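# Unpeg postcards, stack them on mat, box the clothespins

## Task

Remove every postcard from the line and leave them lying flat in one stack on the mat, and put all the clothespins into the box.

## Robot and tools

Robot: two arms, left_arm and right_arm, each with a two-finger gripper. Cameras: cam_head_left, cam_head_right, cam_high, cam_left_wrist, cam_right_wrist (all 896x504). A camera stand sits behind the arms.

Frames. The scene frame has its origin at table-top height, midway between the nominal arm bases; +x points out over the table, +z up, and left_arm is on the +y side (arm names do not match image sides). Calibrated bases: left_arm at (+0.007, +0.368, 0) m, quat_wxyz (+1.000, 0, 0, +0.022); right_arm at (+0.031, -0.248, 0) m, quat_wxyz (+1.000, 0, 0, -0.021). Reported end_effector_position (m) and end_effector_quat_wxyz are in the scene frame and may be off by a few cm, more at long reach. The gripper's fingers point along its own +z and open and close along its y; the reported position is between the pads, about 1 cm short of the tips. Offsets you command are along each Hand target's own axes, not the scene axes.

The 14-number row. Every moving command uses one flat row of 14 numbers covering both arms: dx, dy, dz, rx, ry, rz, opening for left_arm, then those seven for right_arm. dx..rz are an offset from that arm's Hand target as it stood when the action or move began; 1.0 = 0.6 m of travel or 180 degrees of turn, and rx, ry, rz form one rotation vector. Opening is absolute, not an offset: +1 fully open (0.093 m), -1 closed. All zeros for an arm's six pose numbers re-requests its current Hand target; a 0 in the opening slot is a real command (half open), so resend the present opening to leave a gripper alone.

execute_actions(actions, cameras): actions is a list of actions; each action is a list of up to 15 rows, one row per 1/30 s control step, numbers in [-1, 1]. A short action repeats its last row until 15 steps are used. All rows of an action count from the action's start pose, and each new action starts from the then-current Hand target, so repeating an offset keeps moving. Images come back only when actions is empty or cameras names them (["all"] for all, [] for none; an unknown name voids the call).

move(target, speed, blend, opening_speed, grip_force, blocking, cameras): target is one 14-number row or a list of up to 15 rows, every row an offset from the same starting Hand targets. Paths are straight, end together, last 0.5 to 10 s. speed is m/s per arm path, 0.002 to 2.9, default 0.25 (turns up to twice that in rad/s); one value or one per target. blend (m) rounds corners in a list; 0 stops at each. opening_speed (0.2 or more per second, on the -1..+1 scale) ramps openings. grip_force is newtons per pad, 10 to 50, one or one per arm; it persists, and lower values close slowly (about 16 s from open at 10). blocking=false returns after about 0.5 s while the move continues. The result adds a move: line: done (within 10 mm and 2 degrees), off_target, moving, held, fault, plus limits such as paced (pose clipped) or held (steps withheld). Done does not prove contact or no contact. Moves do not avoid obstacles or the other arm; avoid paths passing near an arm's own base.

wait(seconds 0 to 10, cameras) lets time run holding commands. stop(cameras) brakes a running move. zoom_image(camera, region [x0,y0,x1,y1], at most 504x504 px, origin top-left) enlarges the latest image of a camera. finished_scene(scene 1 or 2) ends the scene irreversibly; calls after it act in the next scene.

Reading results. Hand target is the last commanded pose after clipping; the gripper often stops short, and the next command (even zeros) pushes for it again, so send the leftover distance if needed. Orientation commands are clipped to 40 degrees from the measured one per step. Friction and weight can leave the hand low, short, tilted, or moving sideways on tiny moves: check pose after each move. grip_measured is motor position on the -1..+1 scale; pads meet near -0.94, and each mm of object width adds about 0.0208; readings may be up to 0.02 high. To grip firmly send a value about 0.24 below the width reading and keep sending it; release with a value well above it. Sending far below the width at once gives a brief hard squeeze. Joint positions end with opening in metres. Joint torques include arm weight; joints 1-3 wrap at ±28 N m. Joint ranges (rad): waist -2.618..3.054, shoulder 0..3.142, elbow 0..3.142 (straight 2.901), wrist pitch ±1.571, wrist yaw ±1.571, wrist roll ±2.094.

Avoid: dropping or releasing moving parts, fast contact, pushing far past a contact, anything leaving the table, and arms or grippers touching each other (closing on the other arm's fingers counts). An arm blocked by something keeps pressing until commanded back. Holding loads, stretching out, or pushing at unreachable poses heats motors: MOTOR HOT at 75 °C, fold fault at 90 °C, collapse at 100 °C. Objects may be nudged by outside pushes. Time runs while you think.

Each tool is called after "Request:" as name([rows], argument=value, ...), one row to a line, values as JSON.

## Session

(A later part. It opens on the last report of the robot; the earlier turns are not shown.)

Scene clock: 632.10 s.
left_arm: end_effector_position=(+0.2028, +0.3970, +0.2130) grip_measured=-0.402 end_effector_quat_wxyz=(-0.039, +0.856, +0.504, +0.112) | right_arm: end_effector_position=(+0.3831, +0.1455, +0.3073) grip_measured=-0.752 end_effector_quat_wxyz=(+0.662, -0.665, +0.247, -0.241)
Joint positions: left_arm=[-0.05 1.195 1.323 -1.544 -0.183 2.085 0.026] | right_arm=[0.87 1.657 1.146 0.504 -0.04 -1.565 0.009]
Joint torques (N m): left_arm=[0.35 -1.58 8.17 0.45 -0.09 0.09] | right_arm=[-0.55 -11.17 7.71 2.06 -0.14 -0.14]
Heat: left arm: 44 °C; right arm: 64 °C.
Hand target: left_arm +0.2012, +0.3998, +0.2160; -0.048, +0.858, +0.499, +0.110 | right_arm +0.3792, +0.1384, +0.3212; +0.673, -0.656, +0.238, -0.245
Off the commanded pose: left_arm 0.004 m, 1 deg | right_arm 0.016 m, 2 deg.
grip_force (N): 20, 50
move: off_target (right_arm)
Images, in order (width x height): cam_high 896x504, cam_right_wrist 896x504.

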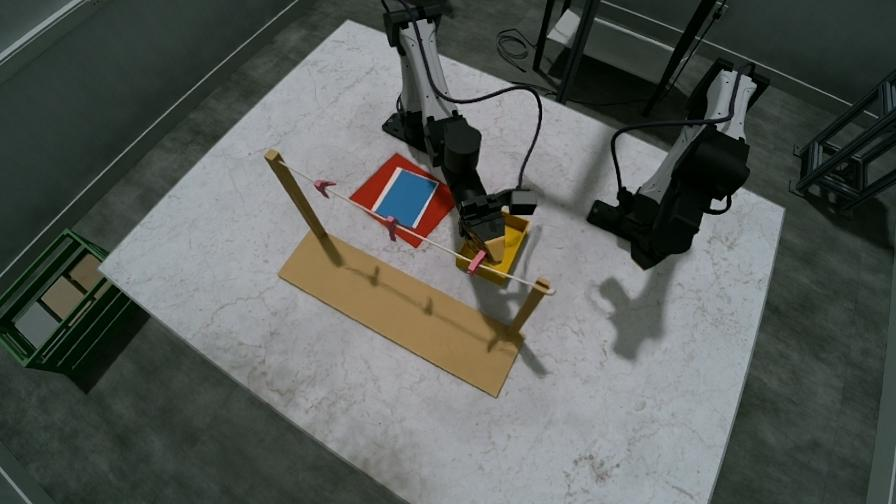

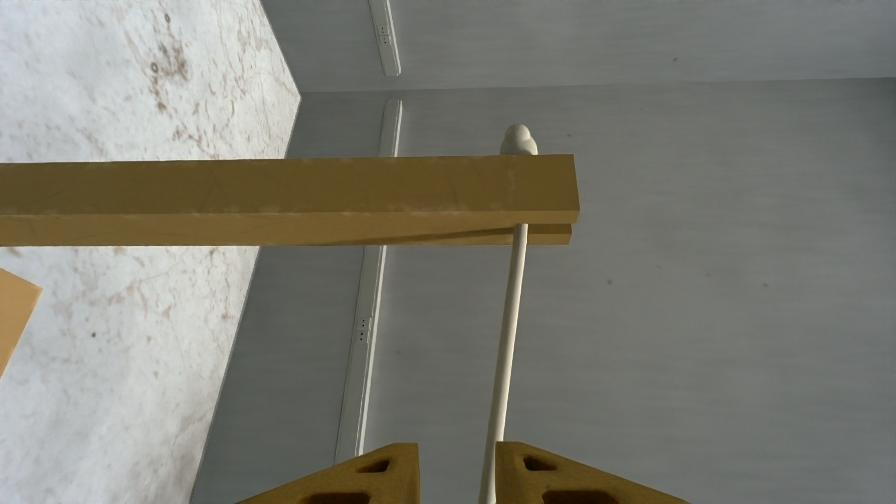

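Request:
move(target=[0,0,0,0,0,0,-0.4,-0.0715,0.005,-0.043,0,0,0,-1], speed=0.05, cameras=["cam_high","cam_right_wrist"])

Request:
zoom_image(camera="cam_high", region=[420, 190, 560, 300])

Scene clock: 637.20 s.
left_arm: end_effector_position=(+0.2028, +0.3970, +0.2130) grip_measured=-0.402 end_effector_quat_wxyz=(-0.039, +0.856, +0.504, +0.112) | right_arm: end_effector_position=(+0.3358, +0.1508, +0.3050) grip_measured=-0.764 end_effector_quat_wxyz=(+0.662, -0.666, +0.244, -0.240)
Joint positions: left_arm=[-0.05 1.195 1.323 -1.544 -0.183 2.085 0.026] | right_arm=[0.983 1.562 1.038 0.517 0.068 -1.566 0.009]
Joint torques (N m): left_arm=[0.34 -1.61 8.14 0.45 -0.1 0.11] | right_arm=[0.49 -10.03 7.68 2.09 0.02 -0.16]
Heat: left arm: 44 °C; right arm: 64 °C.
Hand target: left_arm +0.2012, +0.3998, +0.2160; -0.048, +0.858, +0.499, +0.110 | right_arm +0.3297, +0.1463, +0.3175; +0.673, -0.656, +0.238, -0.245
Off the commanded pose: left_arm 0.004 m, 1 deg | right_arm 0.015 m, 2 deg.
grip_force (N): 20, 50
move: off_target (right_arm)
Images, in order (width x height): cam_high 896x504, cam_right_wrist 896x504.

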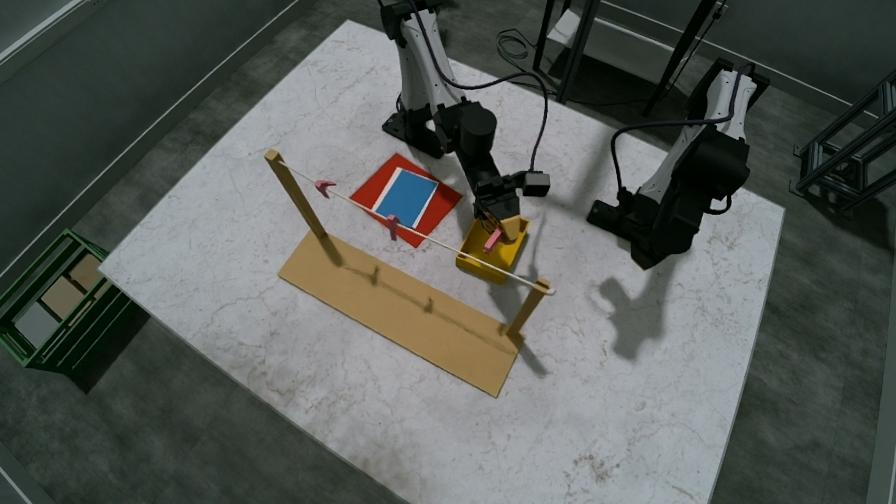

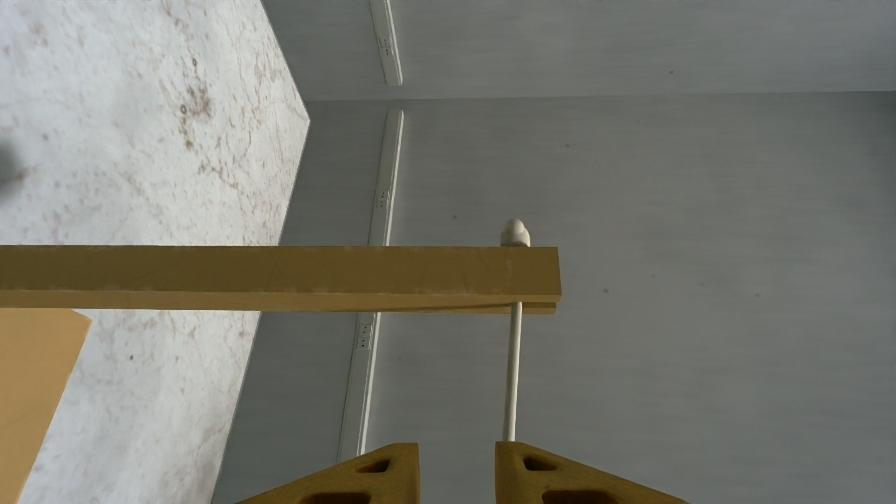

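Scaled by 3.600 from the camera's 896x504 image, which has a finer 1280x720 frame.

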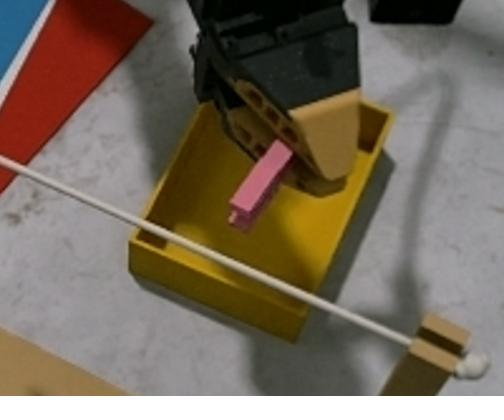

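Request:
move(target=[0,0,0,0,0,0,-0.4,-0.007,0.246,-0.16,-0.425,0,0,-1], speed=0.15, cameras=["cam_high","cam_right_wrist","cam_head_left"])

Scene clock: 653.90 s.
left_arm: end_effector_position=(+0.2028, +0.3970, +0.2130) grip_measured=-0.402 end_effector_quat_wxyz=(-0.039, +0.856, +0.504, +0.112) | right_arm: end_effector_position=(+0.2684, +0.0734, +0.1674) grip_measured=-0.764 end_effector_quat_wxyz=(-0.123, +0.932, -0.336, +0.053)
Joint positions: left_arm=[-0.05 1.195 1.323 -1.544 -0.183 2.085 0.026] | right_arm=[0.991 1.821 1.707 -1.19 0.035 -1.505 0.009]
Joint torques (N m): left_arm=[0.29 -1.61 8.14 0.45 -0.1 0.1] | right_arm=[0.31 -6.94 10.04 0.62 -0.17 -0.03]
Heat: left arm: 44 °C; right arm: 63 °C.
Hand target: left_arm +0.2012, +0.3998, +0.2160; -0.048, +0.858, +0.499, +0.110 | right_arm +0.2674, +0.0782, +0.1675; -0.122, +0.932, -0.339, +0.045
Off the commanded pose: left_arm 0.004 m, 1 deg | right_arm 0.005 m, 1 deg.
grip_force (N): 20, 50
move: done
Images, in order (width x height): cam_head_left 896x504, cam_high 896x504, cam_right_wrist 896x504.

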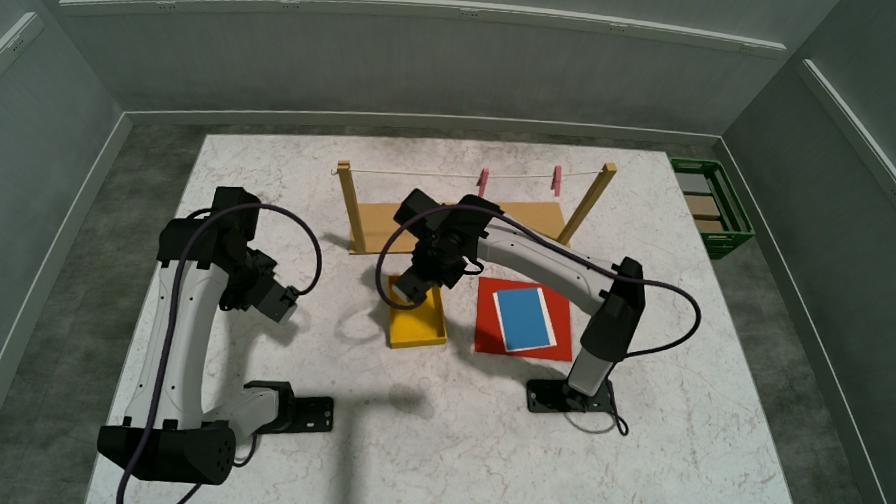

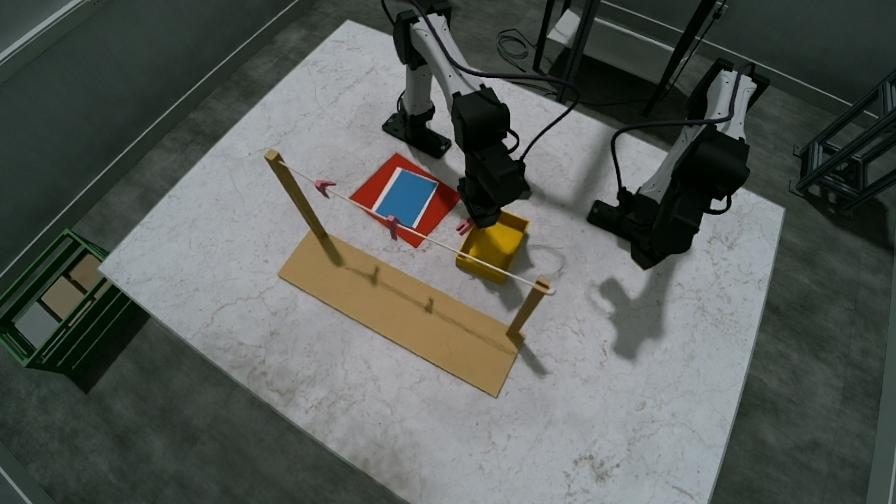

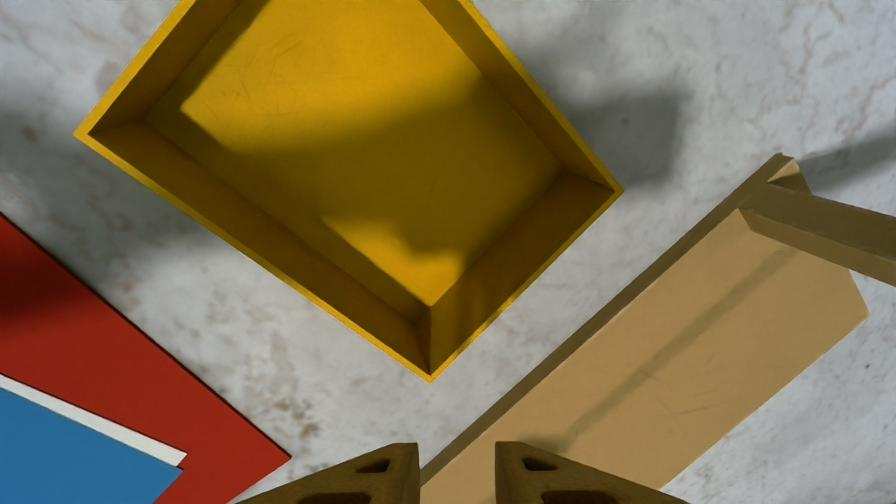

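Request:
move(target=[0,0,0,0,0,0,-0.4,-0.015,0.008,0.166,0,0,0,-1], speed=0.12, cameras=["cam_high","cam_right_wrist"])

Request:
zoom_image(camera="cam_high", region=[420, 190, 560, 300])

Scene clock: 663.43 s.
left_arm: end_effector_position=(+0.2028, +0.3970, +0.2130) grip_measured=-0.402 end_effector_quat_wxyz=(-0.039, +0.856, +0.504, +0.112) | right_arm: end_effector_position=(+0.2775, +0.0966, +0.0779) grip_measured=-0.764 end_effector_quat_wxyz=(-0.125, +0.931, -0.338, +0.052)
Joint positions: left_arm=[-0.05 1.195 1.323 -1.544 -0.183 2.085 0.026] | right_arm=[1.005 1.926 1.488 -0.864 0.035 -1.487 0.009]
Joint torques (N m): left_arm=[0.32 -1.62 8.16 0.45 -0.1 0.09] | right_arm=[0.64 -8.12 7.01 0.84 -0.13 -0.03]
Heat: left arm: 45 °C; right arm: 63 °C.
Hand target: left_arm +0.2012, +0.3998, +0.2160; -0.048, +0.858, +0.499, +0.110 | right_arm +0.2741, +0.1001, +0.0701; -0.122, +0.932, -0.339, +0.045
Off the commanded pose: left_arm 0.004 m, 1 deg | right_arm 0.009 m, 1 deg.
grip_force (N): 20, 50
move: done
Images, in order (width x height): cam_high 896x504, cam_right_wrist 896x504.

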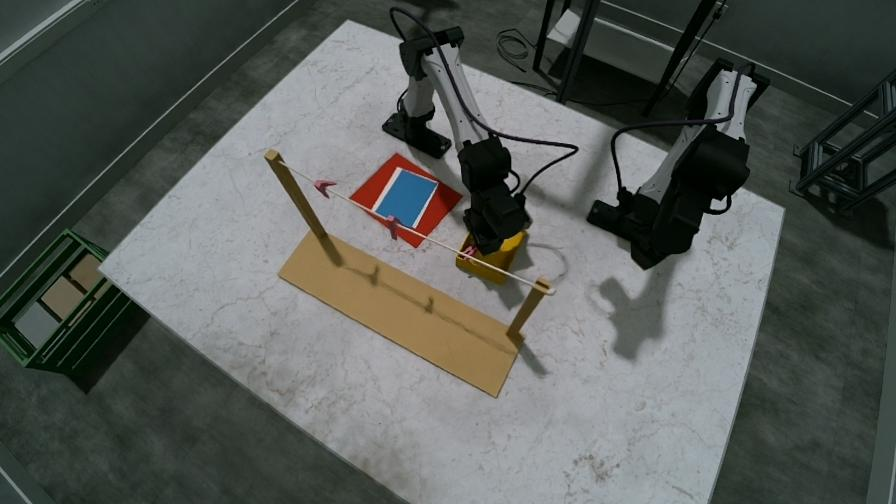

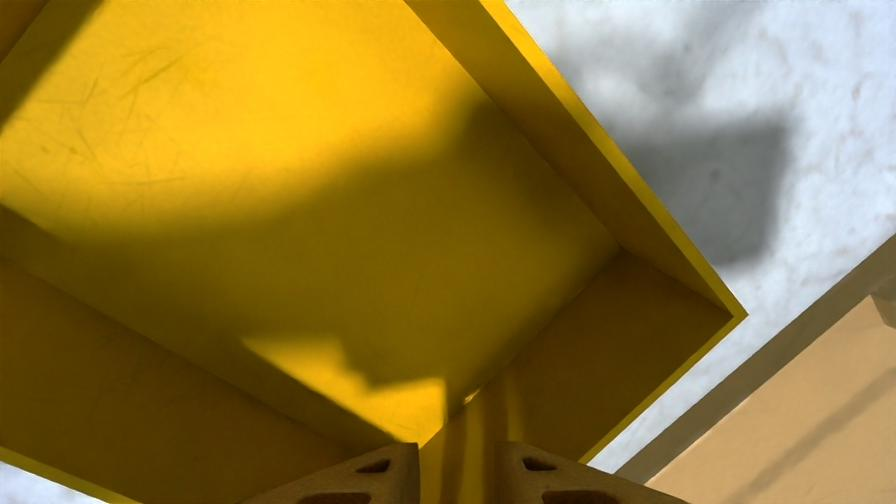

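Scaled by 3.600 from the camera's 896x504 image, which has a finer 1280x720 frame.

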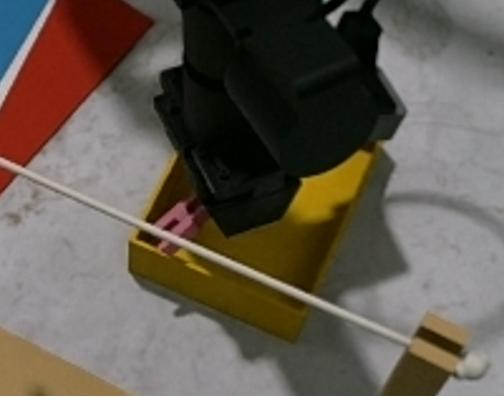

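Request:
move([
  [0,0,0,0,0,0,-0.4,-0.0224,0.018,-0.005,0,0,0,-1],
  [0,0,0,0,0,0,-0.4,-0.0224,0.039,0.0725,0,0,0,-1],
], speed=0.05, cameras=["cam_high","cam_right_wrist","cam_head_left"])

Request:
zoom_image(camera="cam_high", region=[420, 190, 560, 300])

Scene clock: 674.87 s.
left_arm: end_effector_position=(+0.2028, +0.3970, +0.2130) grip_measured=-0.402 end_effector_quat_wxyz=(-0.039, +0.856, +0.504, +0.112) | right_arm: end_effector_position=(+0.2591, +0.0995, +0.0312) grip_measured=-0.764 end_effector_quat_wxyz=(-0.128, +0.932, -0.337, +0.047)
Joint positions: left_arm=[-0.05 1.195 1.323 -1.544 -0.183 2.085 0.026] | right_arm=[1.046 1.945 1.321 -0.674 0.035 -1.45 0.009]
Joint torques (N m): left_arm=[0.32 -1.59 8.14 0.46 -0.09 0.1] | right_arm=[0.5 -7.75 6.49 0.84 -0.04 -0.03]
Heat: left arm: 45 °C; right arm: 62 °C.
Hand target: left_arm +0.2012, +0.3998, +0.2160; -0.048, +0.858, +0.499, +0.110 | right_arm +0.2565, +0.1000, +0.0221; -0.122, +0.932, -0.339, +0.045
Off the commanded pose: left_arm 0.004 m, 1 deg | right_arm 0.010 m, 1 deg.
grip_force (N): 20, 50
move: done
Images, in order (width x height): cam_head_left 896x504, cam_high 896x504, cam_right_wrist 896x504.

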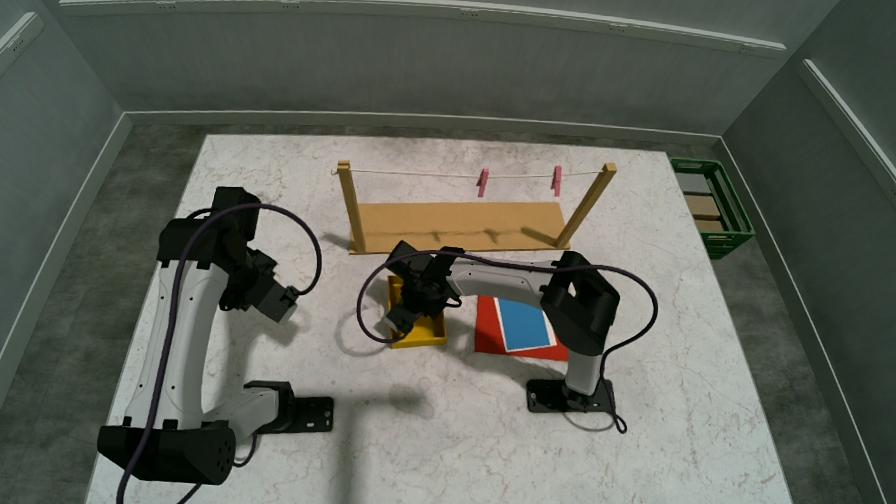

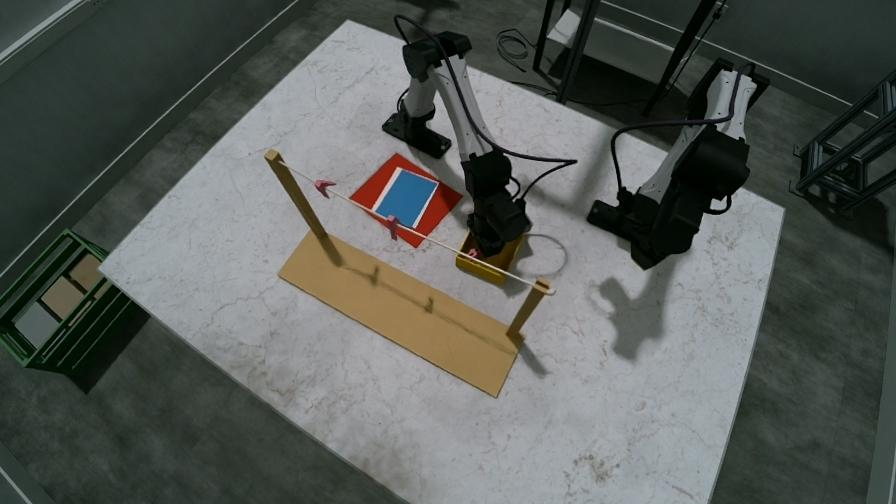

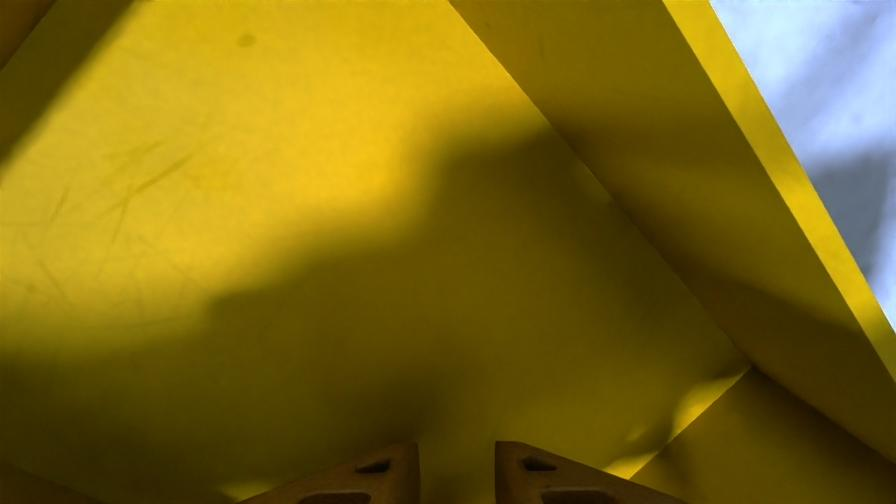

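Scaled by 3.600 from the camera's 896x504 image, which has a finer 1280x720 frame.

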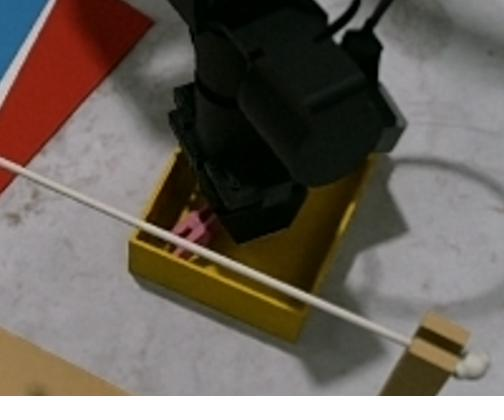

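Request:
move(target=[0,0,0,0,0,0,-0.4,0,0.003,0.014,0,0,0,-1], speed=0.03)

Request:
move(target=[0,0,0,0,0,0,-0.4,0,0,0,0,0,0,-0.12], speed=0.05, opening_speed=0.25, cameras=["cam_high","cam_right_wrist"])

Request:
zoom_image(camera="cam_high", region=[420, 190, 560, 300])

Scene clock: 678.80 s.
left_arm: end_effector_position=(+0.2028, +0.3970, +0.2130) grip_measured=-0.402 end_effector_quat_wxyz=(-0.039, +0.856, +0.504, +0.112) | right_arm: end_effector_position=(+0.2606, +0.1013, +0.0260) grip_measured=-0.764 end_effector_quat_wxyz=(-0.133, +0.931, -0.337, +0.049)
Joint positions: left_arm=[-0.05 1.195 1.323 -1.544 -0.183 2.085 0.026] | right_arm=[1.046 1.954 1.308 -0.643 0.037 -1.45 0.009]
Joint torques (N m): left_arm=[0.31 -1.61 8.14 0.45 -0.1 0.1] | right_arm=[0.47 -7.32 6.08 0.88 -0.06 -0.02]
Heat: left arm: 45 °C; right arm: 62 °C.
Hand target: left_arm +0.2012, +0.3998, +0.2160; -0.048, +0.858, +0.499, +0.110 | right_arm +0.2568, +0.1003, +0.0135; -0.122, +0.932, -0.339, +0.045
Off the commanded pose: left_arm 0.004 m, 1 deg | right_arm 0.013 m, 1 deg.
grip_force (N): 20, 50
move: off_target (right_arm)

Scene clock: 682.53 s.
left_arm: end_effector_position=(+0.2028, +0.3970, +0.2130) grip_measured=-0.402 end_effector_quat_wxyz=(-0.039, +0.856, +0.504, +0.112) | right_arm: end_effector_position=(+0.2611, +0.1020, +0.0262) grip_measured=-0.122 end_effector_quat_wxyz=(-0.135, +0.931, -0.336, +0.049)
Joint positions: left_arm=[-0.05 1.195 1.323 -1.544 -0.183 2.085 0.026] | right_arm=[1.046 1.954 1.308 -0.639 0.037 -1.45 0.039]
Joint torques (N m): left_arm=[0.34 -1.59 8.14 0.46 -0.08 0.1] | right_arm=[0.47 -7.35 6.09 0.84 -0.05 -0.03]
Heat: left arm: 45 °C; right arm: 61 °C.
Hand target: left_arm +0.2012, +0.3998, +0.2160; -0.048, +0.858, +0.499, +0.110 | right_arm +0.2568, +0.1003, +0.0134; -0.122, +0.932, -0.339, +0.045
Off the commanded pose: left_arm 0.004 m, 1 deg | right_arm 0.014 m, 2 deg.
grip_force (N): 20, 50
move: off_target (right_arm)
Images, in order (width x height): cam_high 896x504, cam_right_wrist 896x504.

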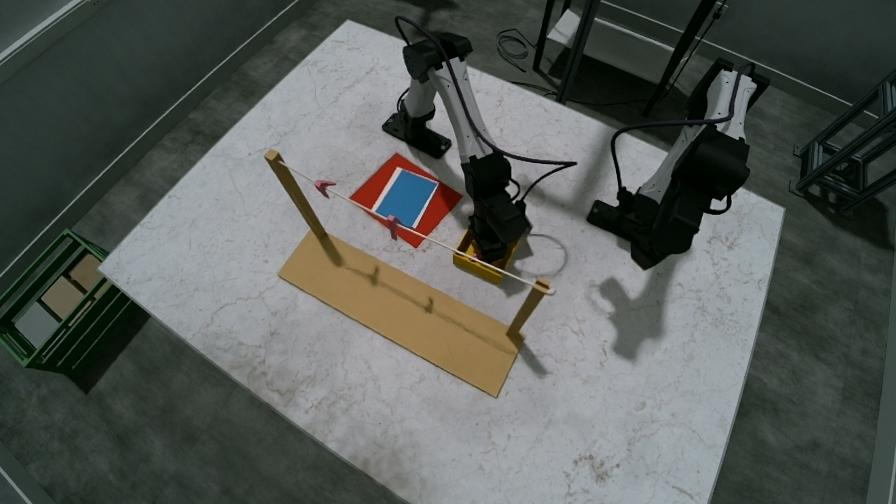

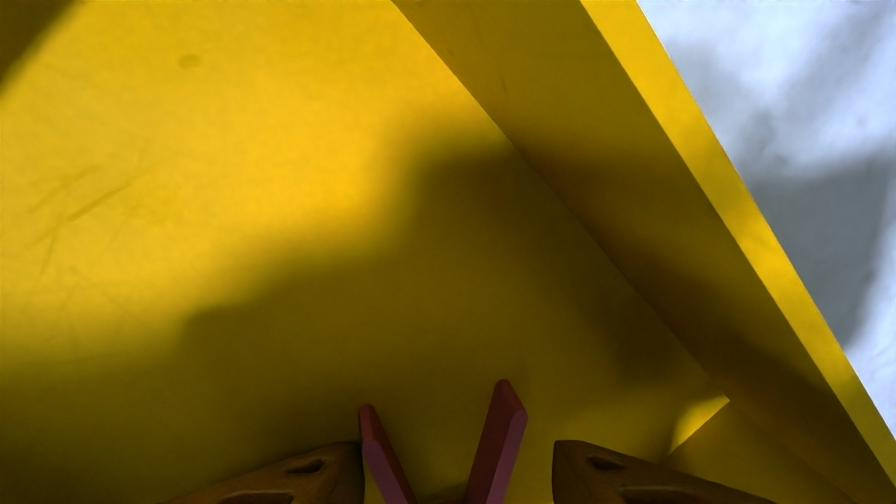

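Scaled by 3.600 from the camera's 896x504 image, which has a finer 1280x720 frame.

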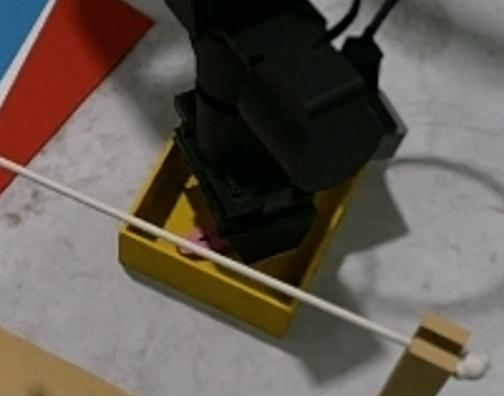

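Request:
move(target=[0,0,0,0,0,0,-0.4,0,-0.069,-0.258,0,0,0,-0.12], speed=0.1, cameras=["cam_high","cam_right_wrist","cam_head_left"])

Scene clock: 688.07 s.
left_arm: end_effector_position=(+0.2028, +0.3970, +0.2130) grip_measured=-0.402 end_effector_quat_wxyz=(-0.039, +0.856, +0.504, +0.112) | right_arm: end_effector_position=(+0.2588, +0.0986, +0.1594) grip_measured=-0.122 end_effector_quat_wxyz=(-0.108, +0.934, -0.338, +0.043)
Joint positions: left_arm=[-0.05 1.195 1.323 -1.544 -0.183 2.085 0.026] | right_arm=[1.046 1.917 1.81 -1.234 0.037 -1.449 0.039]
Joint torques (N m): left_arm=[0.31 -1.61 8.13 0.45 -0.1 0.1] | right_arm=[0.51 -11.25 9.59 0.53 -0.06 -0.04]
Heat: left arm: 45 °C; right arm: 61 °C.
Hand target: left_arm +0.2012, +0.3998, +0.2160; -0.048, +0.858, +0.499, +0.110 | right_arm +0.2566, +0.1004, +0.1737; -0.122, +0.932, -0.339, +0.045
Off the commanded pose: left_arm 0.004 m, 1 deg | right_arm 0.015 m, 2 deg.
grip_force (N): 20, 50
move: off_target (right_arm)
Images, in order (width x height): cam_head_left 896x504, cam_high 896x504, cam_right_wrist 896x504.

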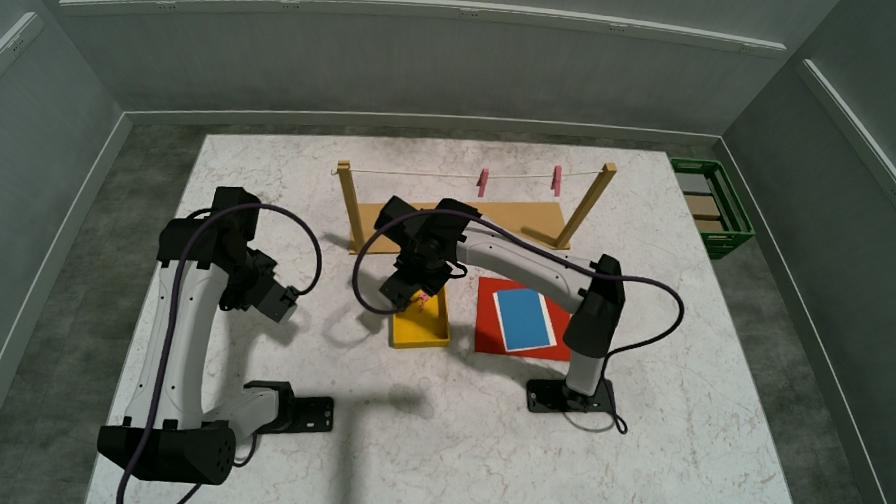

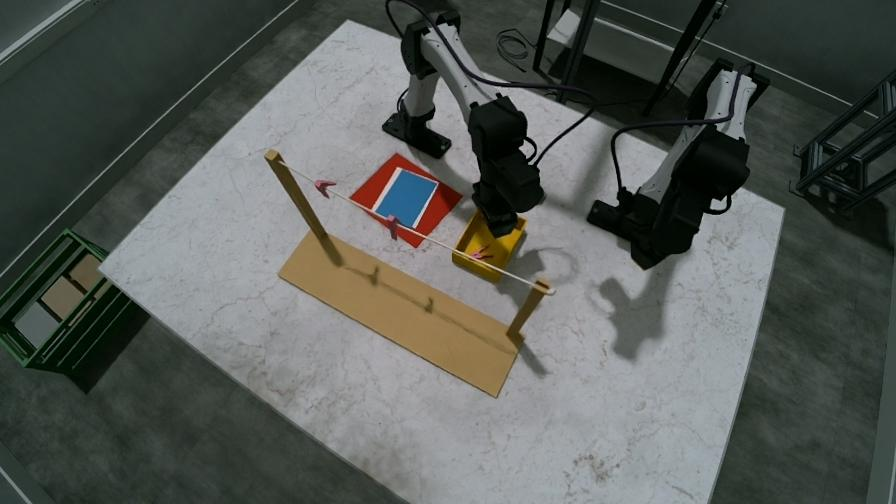

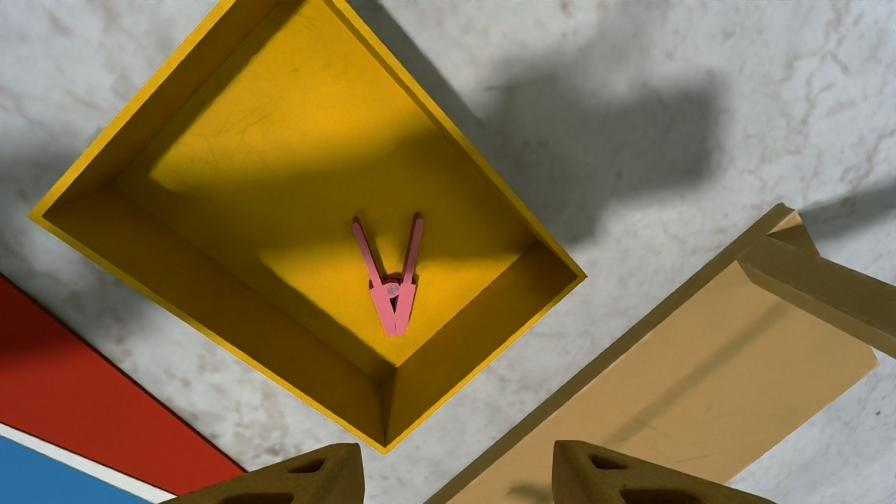

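Request:
move(target=[0,0,0,0,0,0,-0.4,0.3886,0.572,-0.2213,-0.0005,0.129,0.4835,-0.12], speed=0.25)

Request:
move(target=[-0.2707,0.4207,-0.2768,-0.4963,-0.1489,0.0281,1,0,0,0,0,0,0,-0.12], speed=0.25, grip_force=[50,50], cameras=["cam_high","cam_left_wrist","cam_head_left"])

Scene clock: 707.30 s.
left_arm: end_effector_position=(+0.2028, +0.3970, +0.2130) grip_measured=-0.402 end_effector_quat_wxyz=(-0.039, +0.856, +0.504, +0.112) | right_arm: end_effector_position=(+0.1970, -0.3297, +0.2083) grip_measured=-0.122 end_effector_quat_wxyz=(+0.047, -0.415, +0.901, -0.119)
Joint positions: left_arm=[-0.05 1.195 1.323 -1.544 -0.183 2.085 0.026] | right_arm=[-0.328 1.078 1.233 -1.488 0.097 -1.245 0.039]
Joint torques (N m): left_arm=[0.29 -1.61 8.16 0.45 -0.09 0.09] | right_arm=[-0.47 -0.68 9.4 0.64 -0.16 -0.27]
Heat: left arm: 45 °C; right arm: 64 °C.
Hand target: left_arm +0.2012, +0.3998, +0.2160; -0.048, +0.858, +0.499, +0.110 | right_arm +0.2000, -0.3297, +0.2137; +0.055, -0.418, +0.899, -0.118
Off the commanded pose: left_arm 0.004 m, 1 deg | right_arm 0.006 m, 1 deg.
grip_force (N): 20, 50
move: done

Scene clock: 711.50 s.
left_arm: end_effector_position=(+0.3202, +0.1105, +0.3490) grip_measured=+1.000 end_effector_quat_wxyz=(+0.658, +0.665, +0.246, +0.255) | right_arm: end_effector_position=(+0.1970, -0.3296, +0.2083) grip_measured=-0.122 end_effector_quat_wxyz=(+0.047, -0.415, +0.901, -0.119)
Joint positions: left_arm=[-0.619 1.159 0.897 0.257 0.271 1.587 0.093] | right_arm=[-0.328 1.078 1.233 -1.488 0.096 -1.246 0.039]
Joint torques (N m): left_arm=[-0.5 -2.56 7.71 2.39 0.32 -0.3] | right_arm=[-0.46 -0.64 9.37 0.63 -0.13 -0.26]
Heat: left arm: 45 °C; right arm: 65 °C.
Hand target: left_arm +0.3190, +0.1049, +0.3458; +0.665, +0.665, +0.242, +0.241 | right_arm +0.2000, -0.3297, +0.2137; +0.055, -0.418, +0.899, -0.118
Off the commanded pose: left_arm 0.007 m, 2 deg | right_arm 0.006 m, 1 deg.
move: done
Images, in order (width x height): cam_head_left 896x504, cam_high 896x504, cam_left_wrist 896x504.

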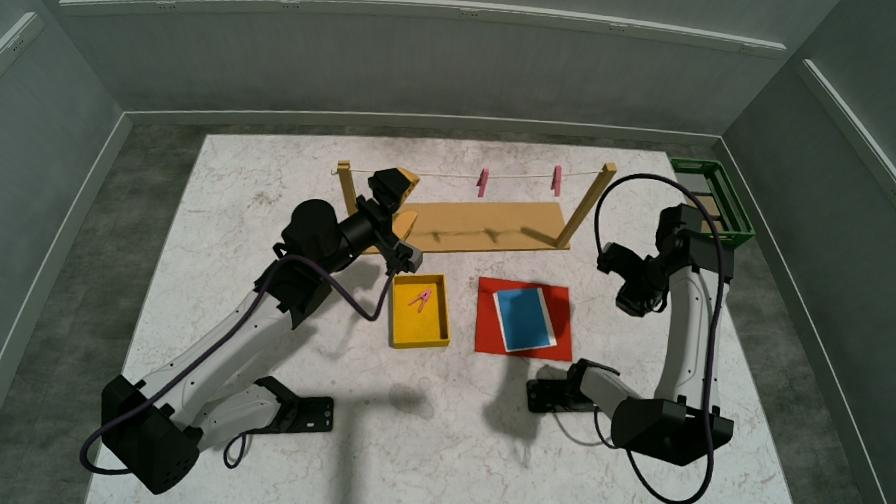

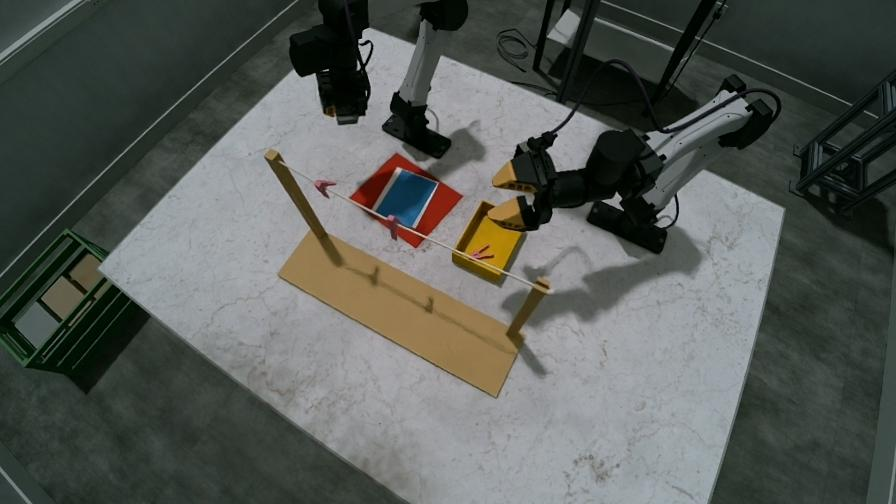

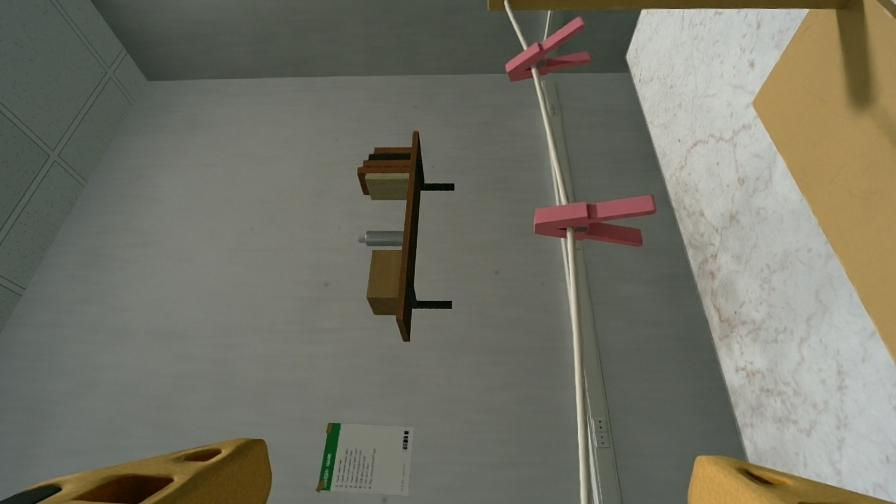

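Request:
move(target=[0.062,-0.03,0.1,0,0,0,1,0,0,0,0,0,0,-0.12], speed=0.12, cameras=["cam_high","cam_left_wrist"])

Scene clock: 720.53 s.
left_arm: end_effector_position=(+0.3840, +0.0865, +0.3155) grip_measured=+1.000 end_effector_quat_wxyz=(+0.650, +0.674, +0.251, +0.245) | right_arm: end_effector_position=(+0.1970, -0.3296, +0.2083) grip_measured=-0.122 end_effector_quat_wxyz=(+0.047, -0.415, +0.901, -0.119)
Joint positions: left_arm=[-0.569 1.444 1 0.406 0.327 1.587 0.093] | right_arm=[-0.328 1.078 1.233 -1.488 0.096 -1.246 0.039]
Joint torques (N m): left_arm=[0.23 -4.96 10.55 2.39 0.37 -0.27] | right_arm=[-0.46 -0.64 9.4 0.63 -0.13 -0.27]
Heat: left arm: 46 °C; right arm: 66 °C.
Hand target: left_arm +0.3860, +0.0828, +0.3276; +0.664, +0.665, +0.242, +0.241 | right_arm +0.2000, -0.3297, +0.2137; +0.055, -0.418, +0.899, -0.118
Off the commanded pose: left_arm 0.013 m, 2 deg | right_arm 0.006 m, 1 deg.
move: off_target (left_arm)
Images, in order (width x height): cam_high 896x504, cam_left_wrist 896x504.

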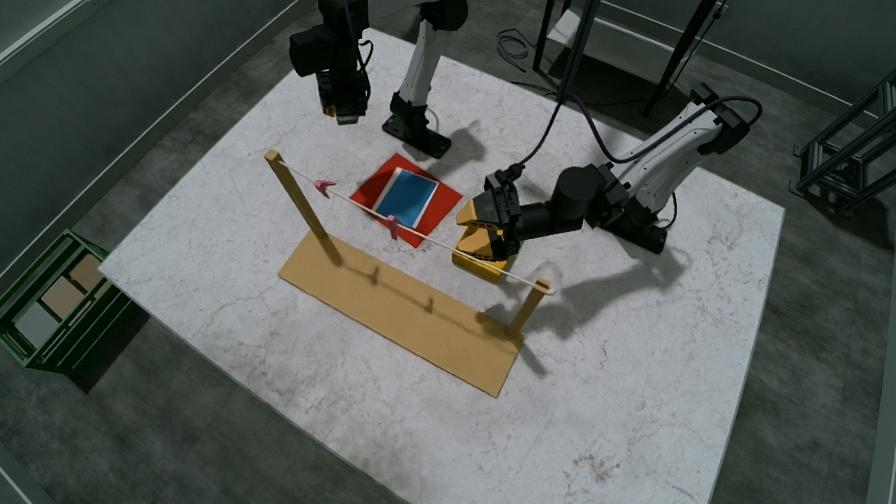

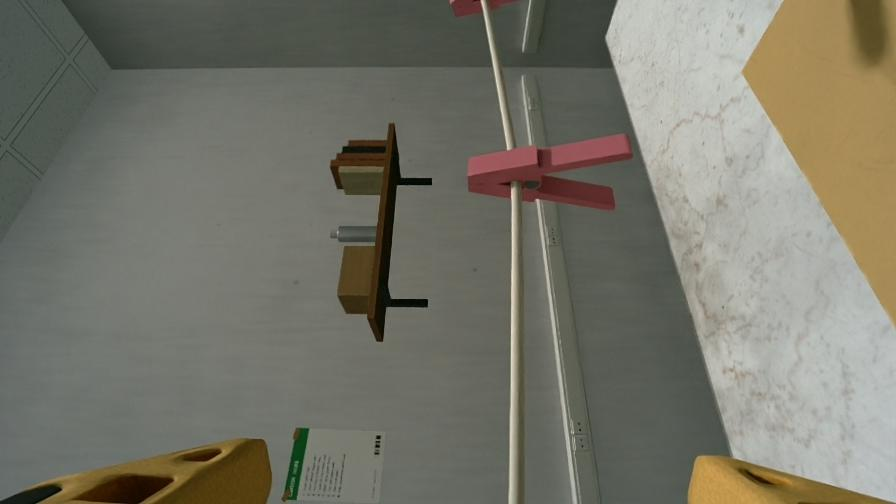

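Request:
move(target=[0,0.027,0.12,-0.011,0,0,1,0,0,0,0,0,0,-0.12], speed=0.08, cameras=["cam_high","cam_left_wrist"])

Scene clock: 727.73 s.
left_arm: end_effector_position=(+0.4283, +0.0314, +0.3371) grip_measured=+1.000 end_effector_quat_wxyz=(+0.668, +0.662, +0.236, +0.245) | right_arm: end_effector_position=(+0.1970, -0.3296, +0.2083) grip_measured=-0.122 end_effector_quat_wxyz=(+0.047, -0.415, +0.901, -0.119)
Joint positions: left_arm=[-0.627 1.695 1.29 0.419 0.294 1.577 0.093] | right_arm=[-0.328 1.078 1.233 -1.488 0.096 -1.246 0.039]
Joint torques (N m): left_arm=[-0.4 -6.83 10.56 2.31 -0.02 -0.29] | right_arm=[-0.47 -0.62 9.4 0.63 -0.13 -0.25]
Heat: left arm: 48 °C; right arm: 66 °C.
Hand target: left_arm +0.4322, +0.0276, +0.3440; +0.676, +0.653, +0.238, +0.246 | right_arm +0.2000, -0.3297, +0.2137; +0.055, -0.418, +0.899, -0.118
Off the commanded pose: left_arm 0.009 m, 1 deg | right_arm 0.006 m, 1 deg.
move: done
Images, in order (width x height): cam_high 896x504, cam_left_wrist 896x504.

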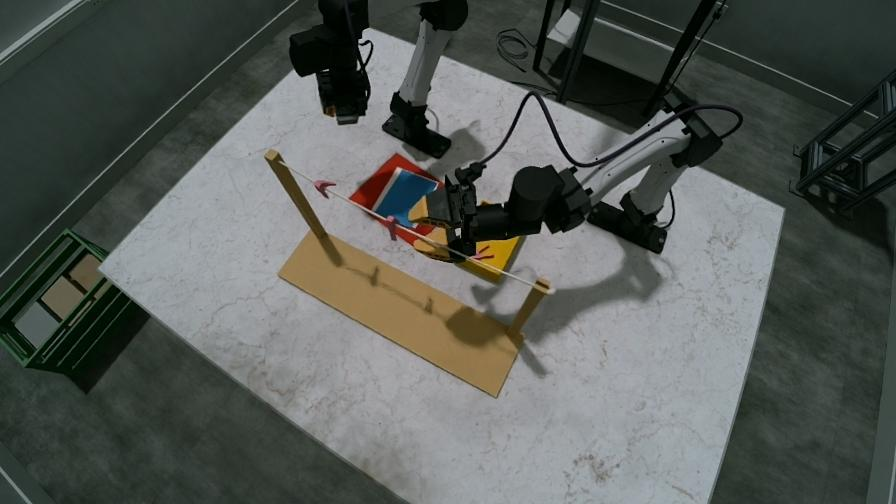

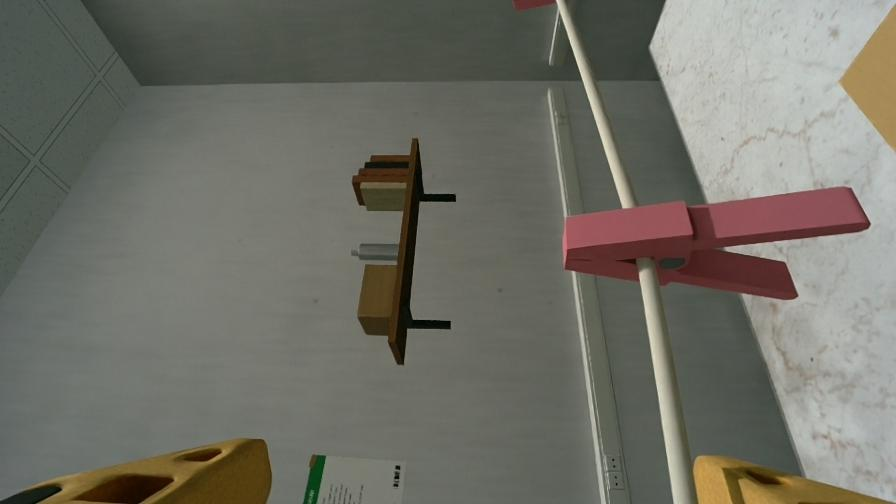

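Request:
execute_actions(actions=[], cameras=["cam_left_wrist","cam_high","cam_head_left"])

Scene clock: 739.50 s.
left_arm: end_effector_position=(+0.4284, +0.0315, +0.3371) grip_measured=+1.000 end_effector_quat_wxyz=(+0.668, +0.662, +0.236, +0.246) | right_arm: end_effector_position=(+0.1970, -0.3296, +0.2083) grip_measured=-0.122 end_effector_quat_wxyz=(+0.047, -0.415, +0.901, -0.119)
Joint positions: left_arm=[-0.627 1.695 1.29 0.419 0.293 1.577 0.093] | right_arm=[-0.328 1.078 1.233 -1.488 0.096 -1.246 0.039]
Joint velocities: within noise
Joint torques (N m): left_arm=[-0.44 -6.82 10.54 2.31 0.02 -0.3] | right_arm=[-0.47 -0.65 9.4 0.63 -0.14 -0.26]
Heat: left arm: 49 °C; right arm: 67 °C.
Hand target: left_arm +0.4322, +0.0276, +0.3440; +0.676, +0.653, +0.238, +0.246 | right_arm +0.2000, -0.3297, +0.2137; +0.055, -0.418, +0.899, -0.118
Tool commands: left_gripper/opening=+1.0 right_gripper/opening=-0.12
Off the commanded pose: left_arm 0.009 m, 1 deg | right_arm 0.006 m, 1 deg.
Images, in order (width x height): cam_head_left 896x504, cam_high 896x504, cam_left_wrist 896x504.

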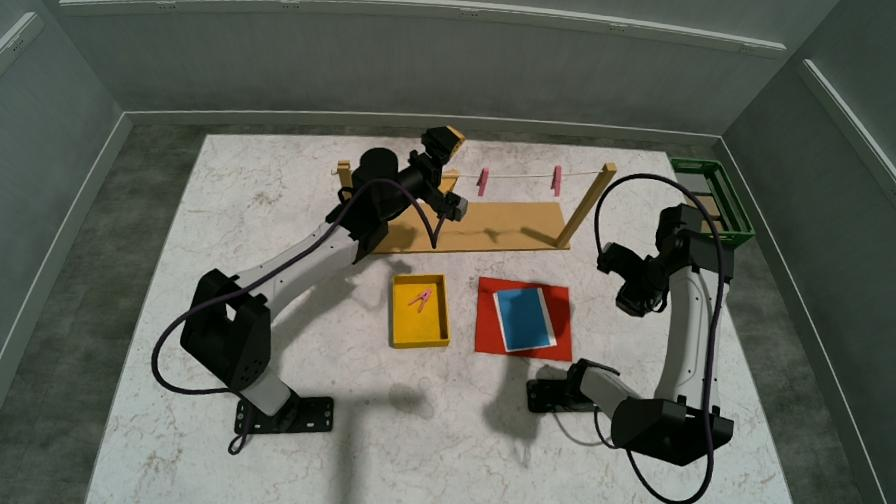

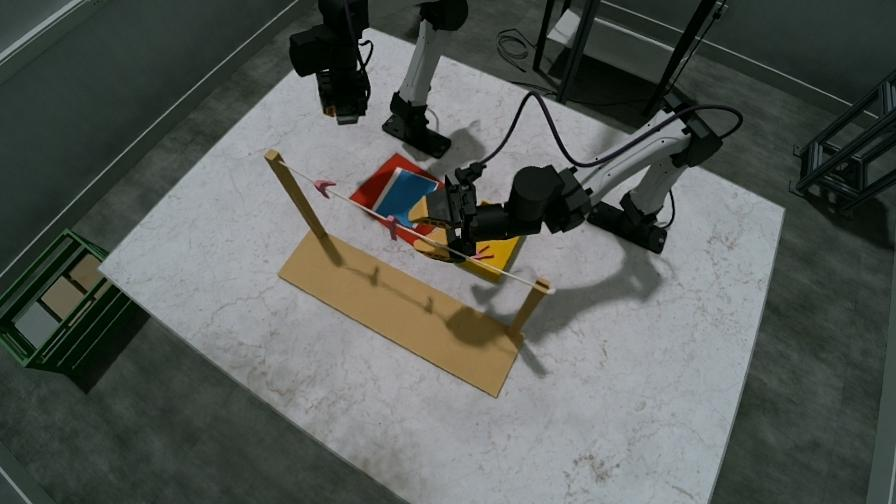

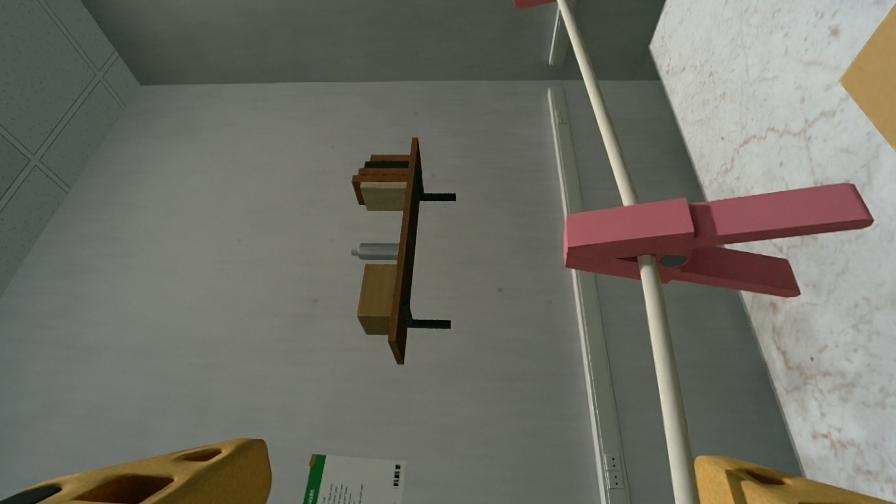

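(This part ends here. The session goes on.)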